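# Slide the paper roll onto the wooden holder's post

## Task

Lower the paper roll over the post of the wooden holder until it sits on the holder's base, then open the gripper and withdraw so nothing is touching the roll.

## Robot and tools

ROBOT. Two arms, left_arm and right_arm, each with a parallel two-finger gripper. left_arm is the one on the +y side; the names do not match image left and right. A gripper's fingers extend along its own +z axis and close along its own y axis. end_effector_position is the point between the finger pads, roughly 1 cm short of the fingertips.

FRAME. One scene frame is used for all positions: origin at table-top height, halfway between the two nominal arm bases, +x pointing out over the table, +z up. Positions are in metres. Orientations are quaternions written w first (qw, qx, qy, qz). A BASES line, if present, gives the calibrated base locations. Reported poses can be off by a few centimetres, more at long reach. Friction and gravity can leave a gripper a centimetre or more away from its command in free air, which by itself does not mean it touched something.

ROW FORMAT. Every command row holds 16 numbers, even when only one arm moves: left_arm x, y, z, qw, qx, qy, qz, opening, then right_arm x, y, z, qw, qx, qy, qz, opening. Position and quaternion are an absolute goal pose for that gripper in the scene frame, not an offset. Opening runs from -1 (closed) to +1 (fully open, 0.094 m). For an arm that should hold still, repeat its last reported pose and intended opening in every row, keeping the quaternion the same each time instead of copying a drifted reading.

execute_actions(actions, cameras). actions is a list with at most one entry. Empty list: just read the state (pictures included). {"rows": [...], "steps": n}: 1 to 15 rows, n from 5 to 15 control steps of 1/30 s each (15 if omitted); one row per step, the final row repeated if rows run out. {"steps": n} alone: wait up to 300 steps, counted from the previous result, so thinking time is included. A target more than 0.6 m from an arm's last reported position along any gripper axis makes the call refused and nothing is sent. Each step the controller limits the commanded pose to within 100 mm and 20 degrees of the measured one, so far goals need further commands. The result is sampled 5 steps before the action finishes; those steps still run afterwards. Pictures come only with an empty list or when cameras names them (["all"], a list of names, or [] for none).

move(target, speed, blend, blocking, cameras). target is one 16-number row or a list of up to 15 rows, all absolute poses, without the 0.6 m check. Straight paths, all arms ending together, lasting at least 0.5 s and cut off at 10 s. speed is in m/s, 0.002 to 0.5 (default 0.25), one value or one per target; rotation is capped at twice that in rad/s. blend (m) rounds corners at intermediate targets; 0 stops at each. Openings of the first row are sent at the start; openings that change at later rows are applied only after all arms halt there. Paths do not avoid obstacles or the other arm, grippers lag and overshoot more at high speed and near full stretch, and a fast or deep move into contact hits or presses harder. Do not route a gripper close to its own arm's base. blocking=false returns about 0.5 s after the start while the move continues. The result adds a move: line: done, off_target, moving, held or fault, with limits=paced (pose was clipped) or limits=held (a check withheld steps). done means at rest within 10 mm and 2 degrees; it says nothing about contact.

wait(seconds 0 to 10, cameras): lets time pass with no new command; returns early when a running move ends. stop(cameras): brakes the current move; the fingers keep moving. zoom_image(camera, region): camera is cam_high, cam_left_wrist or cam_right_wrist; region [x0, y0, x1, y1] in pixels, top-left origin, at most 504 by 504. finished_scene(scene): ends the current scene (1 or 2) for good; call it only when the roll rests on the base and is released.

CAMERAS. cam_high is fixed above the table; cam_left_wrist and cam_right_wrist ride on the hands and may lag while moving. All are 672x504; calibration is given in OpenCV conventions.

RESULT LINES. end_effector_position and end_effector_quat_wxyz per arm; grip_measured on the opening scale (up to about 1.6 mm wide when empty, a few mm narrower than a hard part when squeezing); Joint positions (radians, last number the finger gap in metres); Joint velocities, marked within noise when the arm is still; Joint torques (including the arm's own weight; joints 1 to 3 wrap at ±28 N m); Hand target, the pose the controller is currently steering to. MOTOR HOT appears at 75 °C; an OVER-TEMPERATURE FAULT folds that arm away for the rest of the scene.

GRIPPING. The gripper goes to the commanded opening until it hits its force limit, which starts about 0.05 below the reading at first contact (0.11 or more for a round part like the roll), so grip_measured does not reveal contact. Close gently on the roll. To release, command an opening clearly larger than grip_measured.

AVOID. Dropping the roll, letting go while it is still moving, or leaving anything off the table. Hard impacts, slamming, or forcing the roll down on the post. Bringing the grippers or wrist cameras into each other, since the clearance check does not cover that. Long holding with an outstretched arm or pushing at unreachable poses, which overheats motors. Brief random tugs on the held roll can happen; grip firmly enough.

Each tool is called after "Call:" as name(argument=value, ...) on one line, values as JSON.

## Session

Call:
execute_actions(actions=[], cameras=["all"])

Call:
zoom_image(camera="cam_high", region=[130, 100, 530, 400])

Scene clock: 0.00 s of 4400.00 s.
left_arm: end_effector_position=(+0.4202, +0.4363, +0.1842) grip_measured=+1.000 end_effector_quat_wxyz=(+0.502, -0.148, +0.852, +0.022) | right_arm: end_effector_position=(+0.3129, -0.0584, +0.2484) grip_measured=+1.000 end_effector_quat_wxyz=(+0.226, -0.313, +0.833, +0.396)
Joint positions: left_arm=[0.514 1.361 0.847 -0.026 0.275 0.032 0.094] | right_arm=[0.374 1.689 1.564 -0.823 -0.767 -0.075 0.094]
Joint velocities: within noise
Joint torques (N m): no reading
Motor temperatures (°C): left_arm=[23 24 21 24 22 21 23] | right_arm=[23 23 22 22 22 23 24]
Heat: left arm: 24 °C; right arm: 24 °C.
Hand target: left_arm +0.4204, +0.4360, +0.1883; +0.505, -0.146, +0.850, +0.022 | right_arm +0.3117, -0.0574, +0.2582; +0.235, -0.319, +0.826, +0.401
camera_calibration:
cam_left_wrist: T_world_to_cam=[[0.309565, -0.923343, 0.227172, 0.226925], [-0.769323, -0.383616, -0.510863, 0.609734], [0.558849, -0.0166232, -0.829103, 0.0287855], [0, 0, 0, 1]] pos_world=[0.382748, 0.443912, 0.283806]
cam_right_wrist: T_world_to_cam=[[0.784237, -0.424313, -0.452692, -0.15854], [-0.588642, -0.739459, -0.326651, 0.24589], [-0.196145, 0.522645, -0.82968, 0.401938], [0, 0, 0, 1]] pos_world=[0.347912, -0.0955156, 0.34203]

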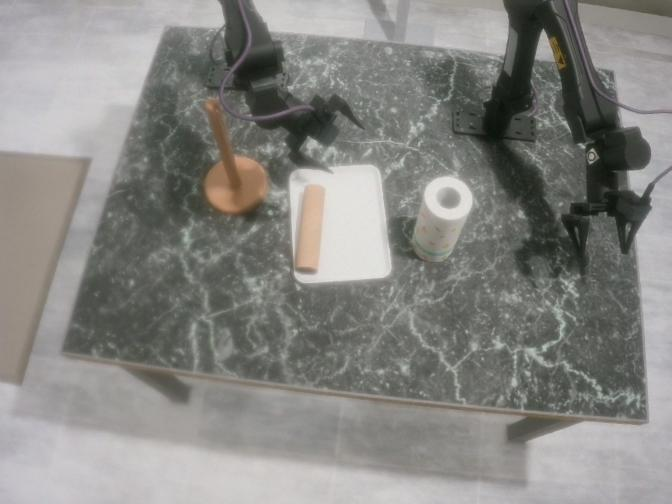

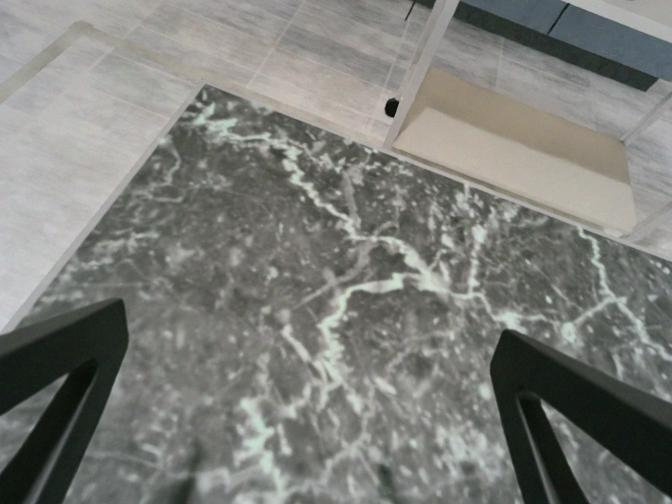

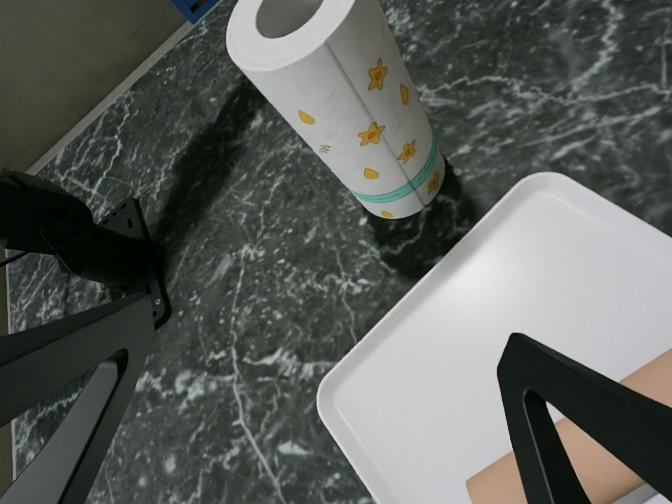

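Scaled by 1.260 from the camera's 672x504 image, which has a finer 960x720 frame.

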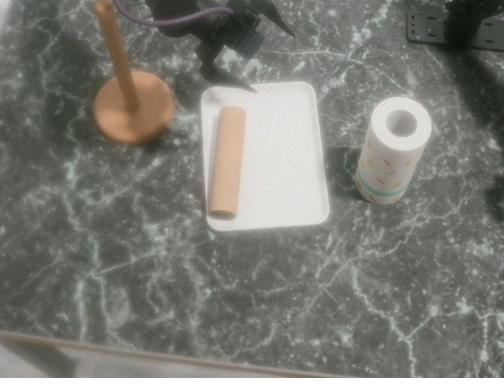

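Call:
move(target=[0.4204,0.436,0.1883,0.505,-0.146,0.85,0.022,1,0.284,0.036,0.165,0.516,-0.357,0.737,0.25,1], speed=0.45, cameras=["cam_right_wrist","cam_high"])

Scene clock: 5.70 s of 4400.00 s.
left_arm: end_effector_position=(+0.4202, +0.4363, +0.1842) grip_measured=+1.000 end_effector_quat_wxyz=(+0.502, -0.148, +0.852, +0.022) | right_arm: end_effector_position=(+0.2853, +0.0354, +0.1767) grip_measured=+1.000 end_effector_quat_wxyz=(+0.520, -0.354, +0.734, +0.257)
Joint positions: left_arm=[0.514 1.361 0.847 -0.026 0.275 0.032 0.094] | right_arm=[0.826 1.6 0.844 0.422 -0.065 -0.013 0.094]
Joint velocities: within noise
Joint torques (N m): left_arm=[0.05 -6.53 7.91 1.98 0.11 -0.02] | right_arm=[0.62 -6.5 5.68 2.04 0.13 0]
Motor temperatures (°C): left_arm=[23 24 21 26 22 21 23] | right_arm=[23 24 23 23 22 23 24]
Heat: left arm: 26 °C; right arm: 24 °C.
Hand target: left_arm +0.4204, +0.4360, +0.1884; +0.505, -0.146, +0.850, +0.022 | right_arm +0.2838, +0.0358, +0.1651; +0.516, -0.357, +0.737, +0.250
Off the commanded pose: left_arm 0.004 m, 0 deg | right_arm 0.012 m, 1 deg.
Kept back: nothing.
move: off_target (right_arm)
camera_calibration:
cam_right_wrist: T_world_to_cam=[[0.820471, -0.563184, 0.0982413, -0.232334], [-0.364986, -0.64829, -0.66821, 0.268922], [0.440014, 0.51239, -0.737458, 0.0905258], [0, 0, 0, 1]] pos_world=[0.248944, -0.0028918, 0.26928]
Images, in order (width x height): cam_high 672x504, cam_right_wrist 672x504.

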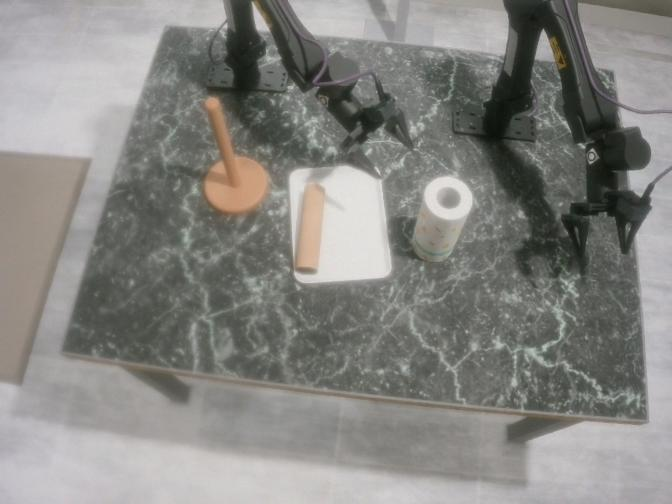

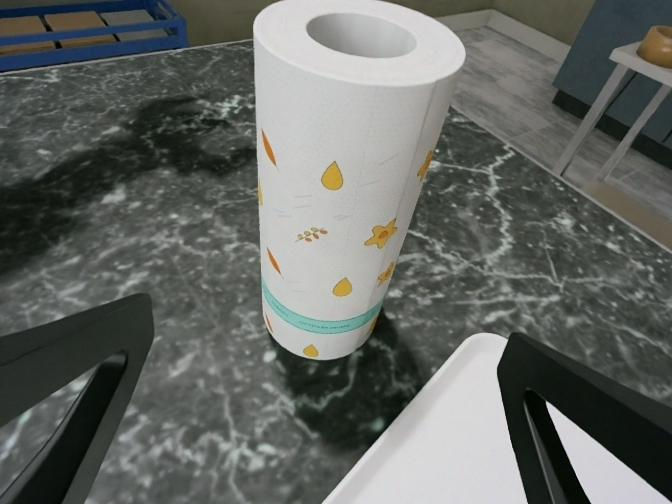

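Call:
move(target=[[0.4204,0.436,0.1883,0.505,-0.146,0.85,0.022,1,0.3555,0.1285,0.128,0.45,-0.3776,0.7794,0.218,1],[0.4204,0.436,0.1883,0.505,-0.146,0.85,0.022,1,0.3555,0.1285,0.13,0.45,-0.3776,0.7794,0.218,0.5]], speed=0.17, cameras=["cam_right_wrist"])

Scene clock: 8.73 s of 4400.00 s.
left_arm: end_effector_position=(+0.4202, +0.4363, +0.1842) grip_measured=+1.000 end_effector_quat_wxyz=(+0.502, -0.148, +0.852, +0.022) | right_arm: end_effector_position=(+0.3528, +0.1211, +0.1312) grip_measured=+0.505 end_effector_quat_wxyz=(+0.449, -0.375, +0.780, +0.221)
Joint positions: left_arm=[0.514 1.361 0.847 -0.026 0.275 0.032 0.094] | right_arm=[0.845 2.054 1.419 0.112 -0.042 -0.014 0.071]
Joint velocities: within noise
Joint torques (N m): left_arm=[0.02 -6.48 7.84 1.98 0.12 -0.01] | right_arm=[0.64 -10.67 10.76 1.62 0.12 -0.02]
Motor temperatures (°C): left_arm=[23 24 21 26 22 21 23] | right_arm=[23 24 23 24 22 23 24]
Heat: left arm: 26 °C; right arm: 24 °C.
Hand target: left_arm +0.4204, +0.4360, +0.1884; +0.505, -0.146, +0.850, +0.022 | right_arm +0.3552, +0.1283, +0.1300; +0.450, -0.378, +0.779, +0.218
Off the commanded pose: left_arm 0.004 m, 0 deg | right_arm 0.008 m, 1 deg.
Kept back: nothing.
move: done
camera_calibration:
cam_right_wrist: T_world_to_cam=[[0.830149, -0.551144, 0.0842224, -0.238044], [-0.436093, -0.735988, -0.517827, 0.334684], [0.347384, 0.393145, -0.85133, 0.0454578], [0, 0, 0, 1]] pos_world=[0.327774, 0.097255, 0.232056]
Images, in order (width x height): cam_right_wrist 672x504.

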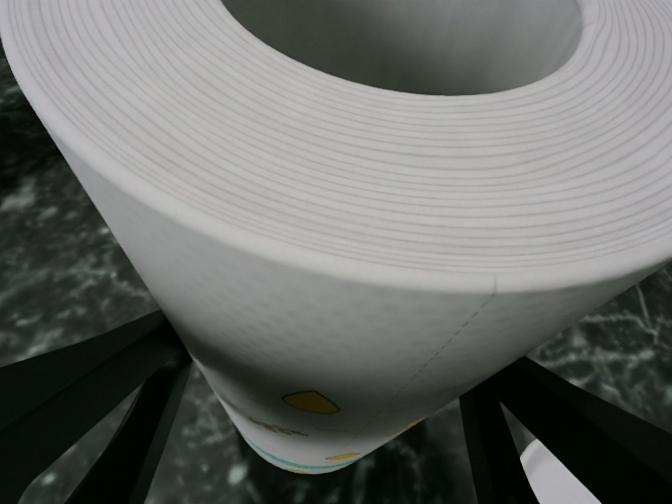

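Call:
move(target=[[0.4204,0.436,0.1883,0.505,-0.146,0.85,0.022,1,0.345,0.10,0.28,0.45,-0.3776,0.7794,0.218,0.46],[0.4204,0.436,0.1883,0.505,-0.146,0.85,0.022,1,0.305,-0.10,0.46,0.483,-0.224,0.8365,0.1294,0.46],[0.4204,0.436,0.1883,0.505,-0.146,0.85,0.022,1,0.268,-0.298,0.475,0.499,-0.0566,0.864,0.0327,0.46]], speed=[0.35,0.42,0.32], blend=[0.06,0.06,0], cameras=["cam_high"])

Call:
zoom_image(camera="cam_high", region=[140, 0, 320, 230])

Scene clock: 11.40 s of 4400.00 s.
left_arm: end_effector_position=(+0.4202, +0.4363, +0.1842) grip_measured=+1.000 end_effector_quat_wxyz=(+0.502, -0.148, +0.852, +0.022) | right_arm: end_effector_position=(+0.2695, -0.2984, +0.4670) grip_measured=+0.467 end_effector_quat_wxyz=(+0.487, -0.053, +0.871, +0.029)
Joint positions: left_arm=[0.514 1.361 0.847 -0.026 0.275 0.032 0.094] | right_arm=[0.081 1.358 2.183 -1.377 -0.022 -0.016 0.069]
Joint velocities: within noise
Joint torques (N m): left_arm=[-0.01 -6.56 7.84 1.98 0.11 -0.02] | right_arm=[-0.62 -3.12 5.67 1.85 -0.18 -0.04]
Motor temperatures (°C): left_arm=[23 25 21 27 22 21 23] | right_arm=[23 25 23 24 22 23 24]
Heat: left arm: 27 °C; right arm: 25 °C.
Hand target: left_arm +0.4204, +0.4360, +0.1884; +0.505, -0.146, +0.850, +0.022 | right_arm +0.2679, -0.2980, +0.4749; +0.499, -0.057, +0.864, +0.032
Off the commanded pose: left_arm 0.004 m, 0 deg | right_arm 0.008 m, 2 deg.
Kept back: nothing.
move: done; limits=paced
Images, in order (width x height): cam_high 672x504.

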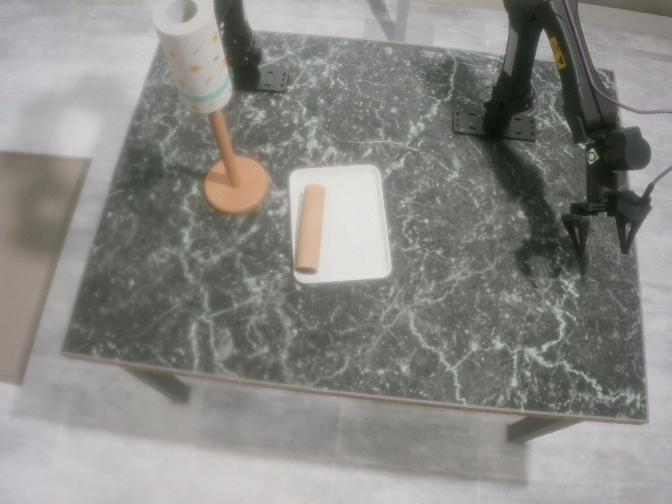

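Scaled by 2.191 from the camera's 672x504 image, which has a finer 960x720 frame.

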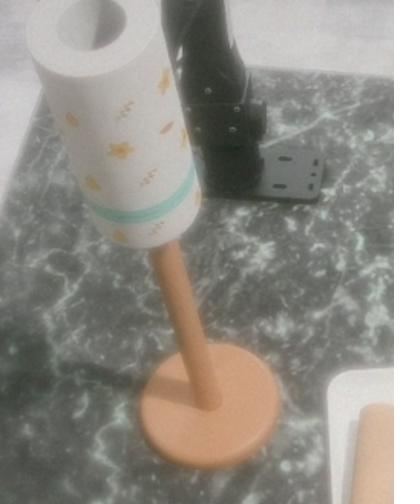

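Call:
move(target=[0.4204,0.436,0.1883,0.505,-0.146,0.85,0.022,1,0.253,-0.3005,0.47,0.499,-0.0566,0.864,0.0327,0.46], speed=0.12, cameras=["cam_high"])

Call:
zoom_image(camera="cam_high", region=[140, 0, 320, 230])

Scene clock: 12.83 s of 4400.00 s.
left_arm: end_effector_position=(+0.4202, +0.4363, +0.1842) grip_measured=+1.000 end_effector_quat_wxyz=(+0.502, -0.148, +0.852, +0.022) | right_arm: end_effector_position=(+0.2560, -0.3003, +0.4649) grip_measured=+0.467 end_effector_quat_wxyz=(+0.488, -0.054, +0.871, +0.030)
Joint positions: left_arm=[0.514 1.361 0.847 -0.026 0.275 0.032 0.094] | right_arm=[0.073 1.307 2.136 -1.378 -0.031 -0.021 0.069]
Joint velocities: within noise
Joint torques (N m): left_arm=[-0.02 -6.53 7.91 1.96 0.11 -0.02] | right_arm=[-0.66 -3.89 3.66 1.91 -0.2 -0.05]
Motor temperatures (°C): left_arm=[23 25 21 27 22 21 23] | right_arm=[23 25 23 25 22 23 24]
Heat: left arm: 27 °C; right arm: 25 °C.
Hand target: left_arm +0.4204, +0.4360, +0.1884; +0.505, -0.146, +0.850, +0.022 | right_arm +0.2529, -0.3005, +0.4701; +0.499, -0.056, +0.864, +0.032
Off the commanded pose: left_arm 0.004 m, 0 deg | right_arm 0.006 m, 2 deg.
Kept back: nothing.
move: done
Images, in order (width x height): cam_high 672x504.

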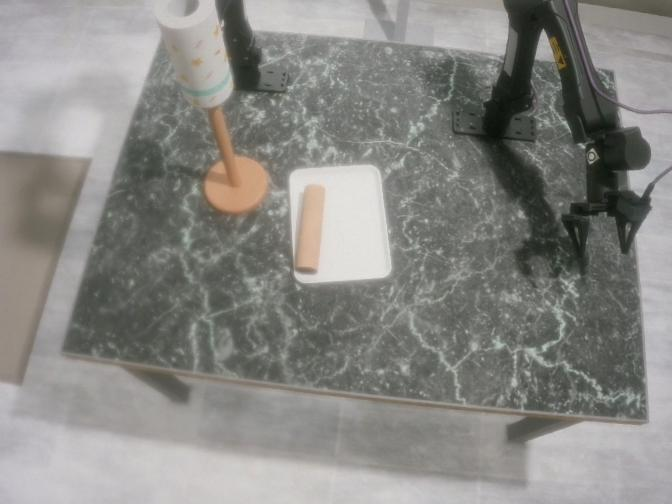

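Scaled by 2.191 from the camera's 672x504 image, which has a finer 960x720 frame.

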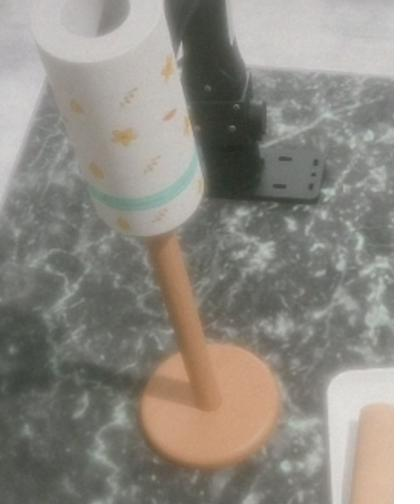

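Call:
move(target=[[0.4204,0.436,0.1883,0.505,-0.146,0.85,0.022,1,0.253,-0.3005,0.40,0.499,-0.0566,0.864,0.0327,0.46],[0.4204,0.436,0.1883,0.505,-0.146,0.85,0.022,1,0.255,-0.3005,0.185,0.499,-0.0566,0.864,0.0327,0.46],[0.4204,0.436,0.1883,0.505,-0.146,0.85,0.022,1,0.255,-0.3005,0.142,0.499,-0.0566,0.864,0.0327,0.46]], speed=[0.15,0.18,0.07], blend=[0.03,0.02,0], cameras=["cam_high"])

Call:
zoom_image(camera="cam_high", region=[160, 60, 310, 230])

Scene clock: 15.83 s of 4400.00 s.
left_arm: end_effector_position=(+0.4202, +0.4363, +0.1842) grip_measured=+1.000 end_effector_quat_wxyz=(+0.502, -0.148, +0.852, +0.022) | right_arm: end_effector_position=(+0.2558, -0.2999, +0.1456) grip_measured=+0.467 end_effector_quat_wxyz=(+0.498, -0.056, +0.865, +0.031)
Joint positions: left_arm=[0.514 1.361 0.847 -0.026 0.275 0.032 0.094] | right_arm=[0.073 0.7 0.388 -0.215 -0.034 -0.023 0.069]
Joint velocities: within noise
Joint torques (N m): left_arm=[-0.02 -6.52 7.82 1.97 0.13 -0.02] | right_arm=[-0.81 -0.94 6.13 1.88 -0.19 -0.02]
Motor temperatures (°C): left_arm=[23 25 22 27 22 21 23] | right_arm=[23 25 23 25 22 23 24]
Heat: left arm: 27 °C; right arm: 25 °C.
Hand target: left_arm +0.4204, +0.4360, +0.1884; +0.505, -0.146, +0.850, +0.022 | right_arm +0.2549, -0.3005, +0.1419; +0.499, -0.057, +0.864, +0.033
Off the commanded pose: left_arm 0.004 m, 0 deg | right_arm 0.004 m, 0 deg.
Kept back: nothing.
move: done
Images, in order (width x height): cam_high 672x504.

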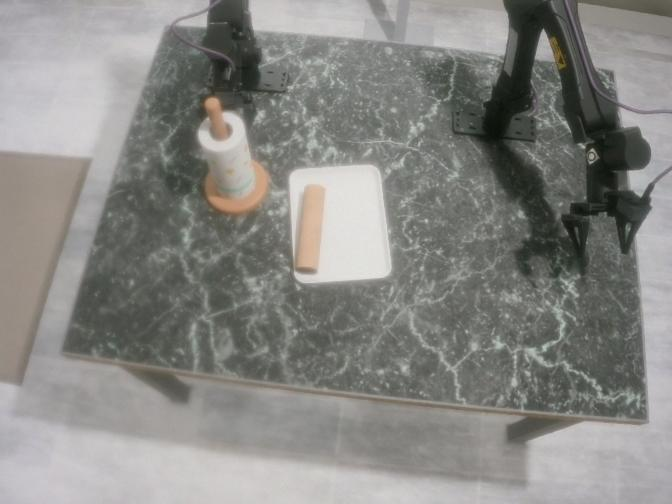

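Scaled by 2.965 from the camera's 672x504 image, which has a finer 960x720 frame.

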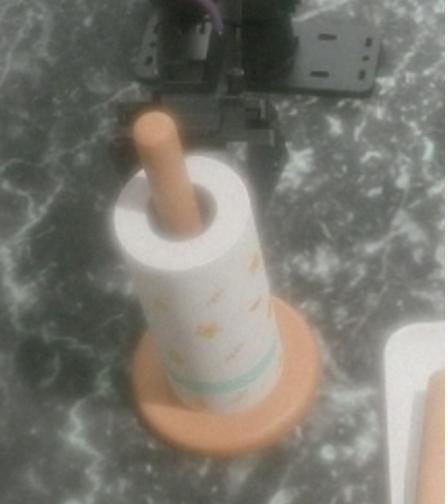

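Call:
move(target=[[0.4204,0.436,0.1883,0.505,-0.146,0.85,0.022,1,0.255,-0.3005,0.130,0.499,-0.0566,0.864,0.0327,0.46],[0.4204,0.436,0.1883,0.505,-0.146,0.85,0.022,1,0.255,-0.3005,0.139,0.499,-0.0566,0.864,0.0327,1]], speed=0.06, cameras=["cam_high","cam_right_wrist"])

Call:
zoom_image(camera="cam_high", region=[160, 60, 310, 230])

Scene clock: 17.40 s of 4400.00 s.
left_arm: end_effector_position=(+0.4202, +0.4363, +0.1842) grip_measured=+1.000 end_effector_quat_wxyz=(+0.502, -0.148, +0.852, +0.022) | right_arm: end_effector_position=(+0.2556, -0.2997, +0.1381) grip_measured=+0.998 end_effector_quat_wxyz=(+0.500, -0.056, +0.864, +0.031)
Joint positions: left_arm=[0.514 1.361 0.847 -0.026 0.275 0.032 0.094] | right_arm=[0.073 0.7 0.354 -0.177 -0.035 -0.023 0.094]
Joint velocities: within noise
Joint torques (N m): left_arm=[0.01 -6.52 7.92 1.97 0.12 -0.04] | right_arm=[-0.79 -0.77 8.06 1.65 -0.17 -0.03]
Motor temperatures (°C): left_arm=[23 25 22 27 22 21 23] | right_arm=[23 24 23 25 22 23 24]
Heat: left arm: 27 °C; right arm: 25 °C.
Hand target: left_arm +0.4204, +0.4360, +0.1884; +0.505, -0.146, +0.850, +0.022 | right_arm +0.2550, -0.3005, +0.1389; +0.499, -0.056, +0.864, +0.033
Off the commanded pose: left_arm 0.004 m, 0 deg | right_arm 0.001 m, 0 deg.
Kept back: nothing.
move: done
camera_calibration:
cam_right_wrist: T_world_to_cam=[[0.208538, -0.973365, 0.0952539, -0.358969], [-0.82519, -0.227392, -0.517064, 0.237944], [0.524951, 0.0292249, -0.85063, 0.0959134], [0, 0, 0, 1]] pos_world=[0.220858, -0.298104, 0.238812]
Images, in order (width x height): cam_high 672x504, cam_right_wrist 672x504.

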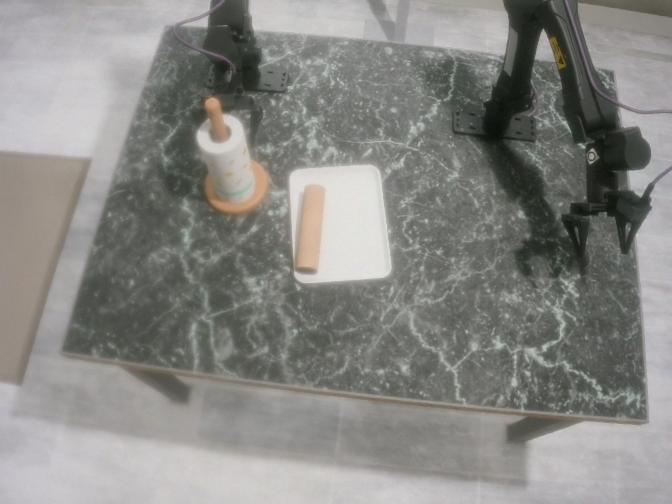

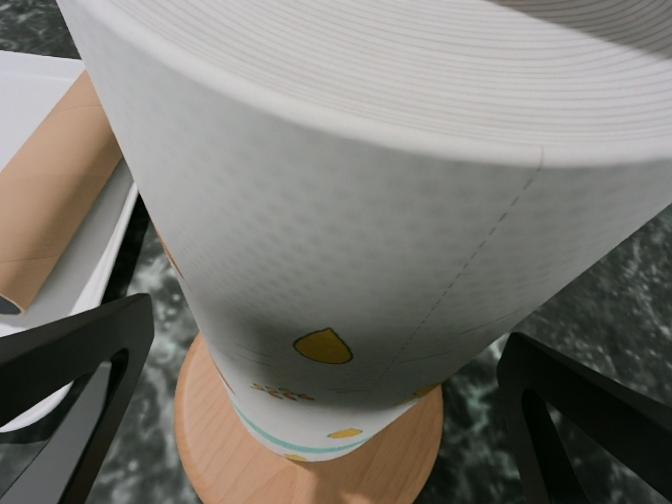

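Scaled by 2.965 from the camera's 672x504 image, which has a finer 960x720 frame.

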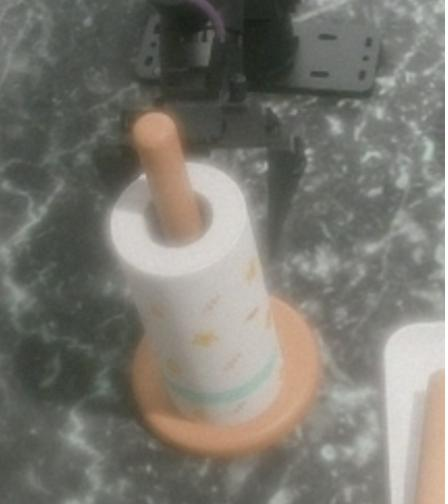

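Call:
move(target=[0.4204,0.436,0.1883,0.505,-0.146,0.85,0.022,1,0.2535,-0.3005,0.275,0.499,-0.0566,0.864,0.0327,1], speed=0.16, cameras=["cam_high"])

Scene clock: 19.17 s of 4400.00 s.
left_arm: end_effector_position=(+0.4202, +0.4363, +0.1842) grip_measured=+1.000 end_effector_quat_wxyz=(+0.502, -0.148, +0.852, +0.022) | right_arm: end_effector_position=(+0.2532, -0.2999, +0.2642) grip_measured=+0.998 end_effector_quat_wxyz=(+0.492, -0.056, +0.868, +0.031)
Joint positions: left_arm=[0.514 1.361 0.847 -0.026 0.275 0.032 0.094] | right_arm=[0.073 0.78 0.896 -0.657 -0.035 -0.023 0.094]
Joint velocities: within noise
Joint torques (N m): left_arm=[-0.05 -6.5 7.91 1.97 0.1 -0.01] | right_arm=[-0.65 -0.42 10.1 1.63 -0.14 -0.01]
Motor temperatures (°C): left_arm=[23 25 22 27 22 21 23] | right_arm=[23 24 24 25 22 23 24]
Heat: left arm: 27 °C; right arm: 25 °C.
Hand target: left_arm +0.4204, +0.4360, +0.1884; +0.505, -0.146, +0.850, +0.022 | right_arm +0.2534, -0.3005, +0.2749; +0.499, -0.056, +0.864, +0.033
Off the commanded pose: left_arm 0.004 m, 0 deg | right_arm 0.011 m, 1 deg.
Kept back: nothing.
move: off_target (right_arm)
Images, in order (width x height): cam_high 672x504.

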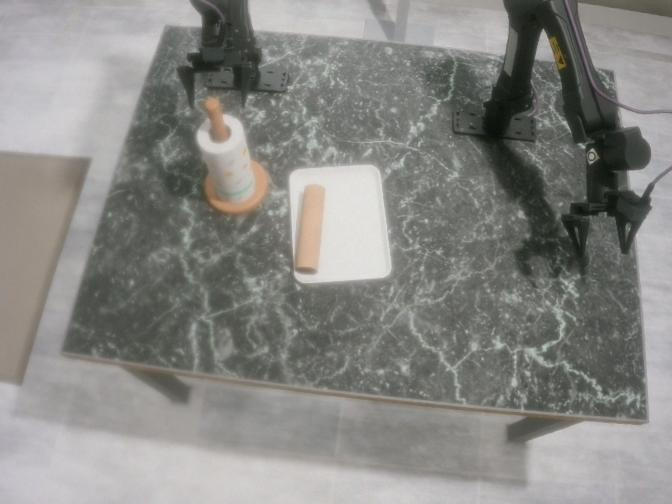

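Call:
finished_scene(scene=2)

The scene is finished: the task was done.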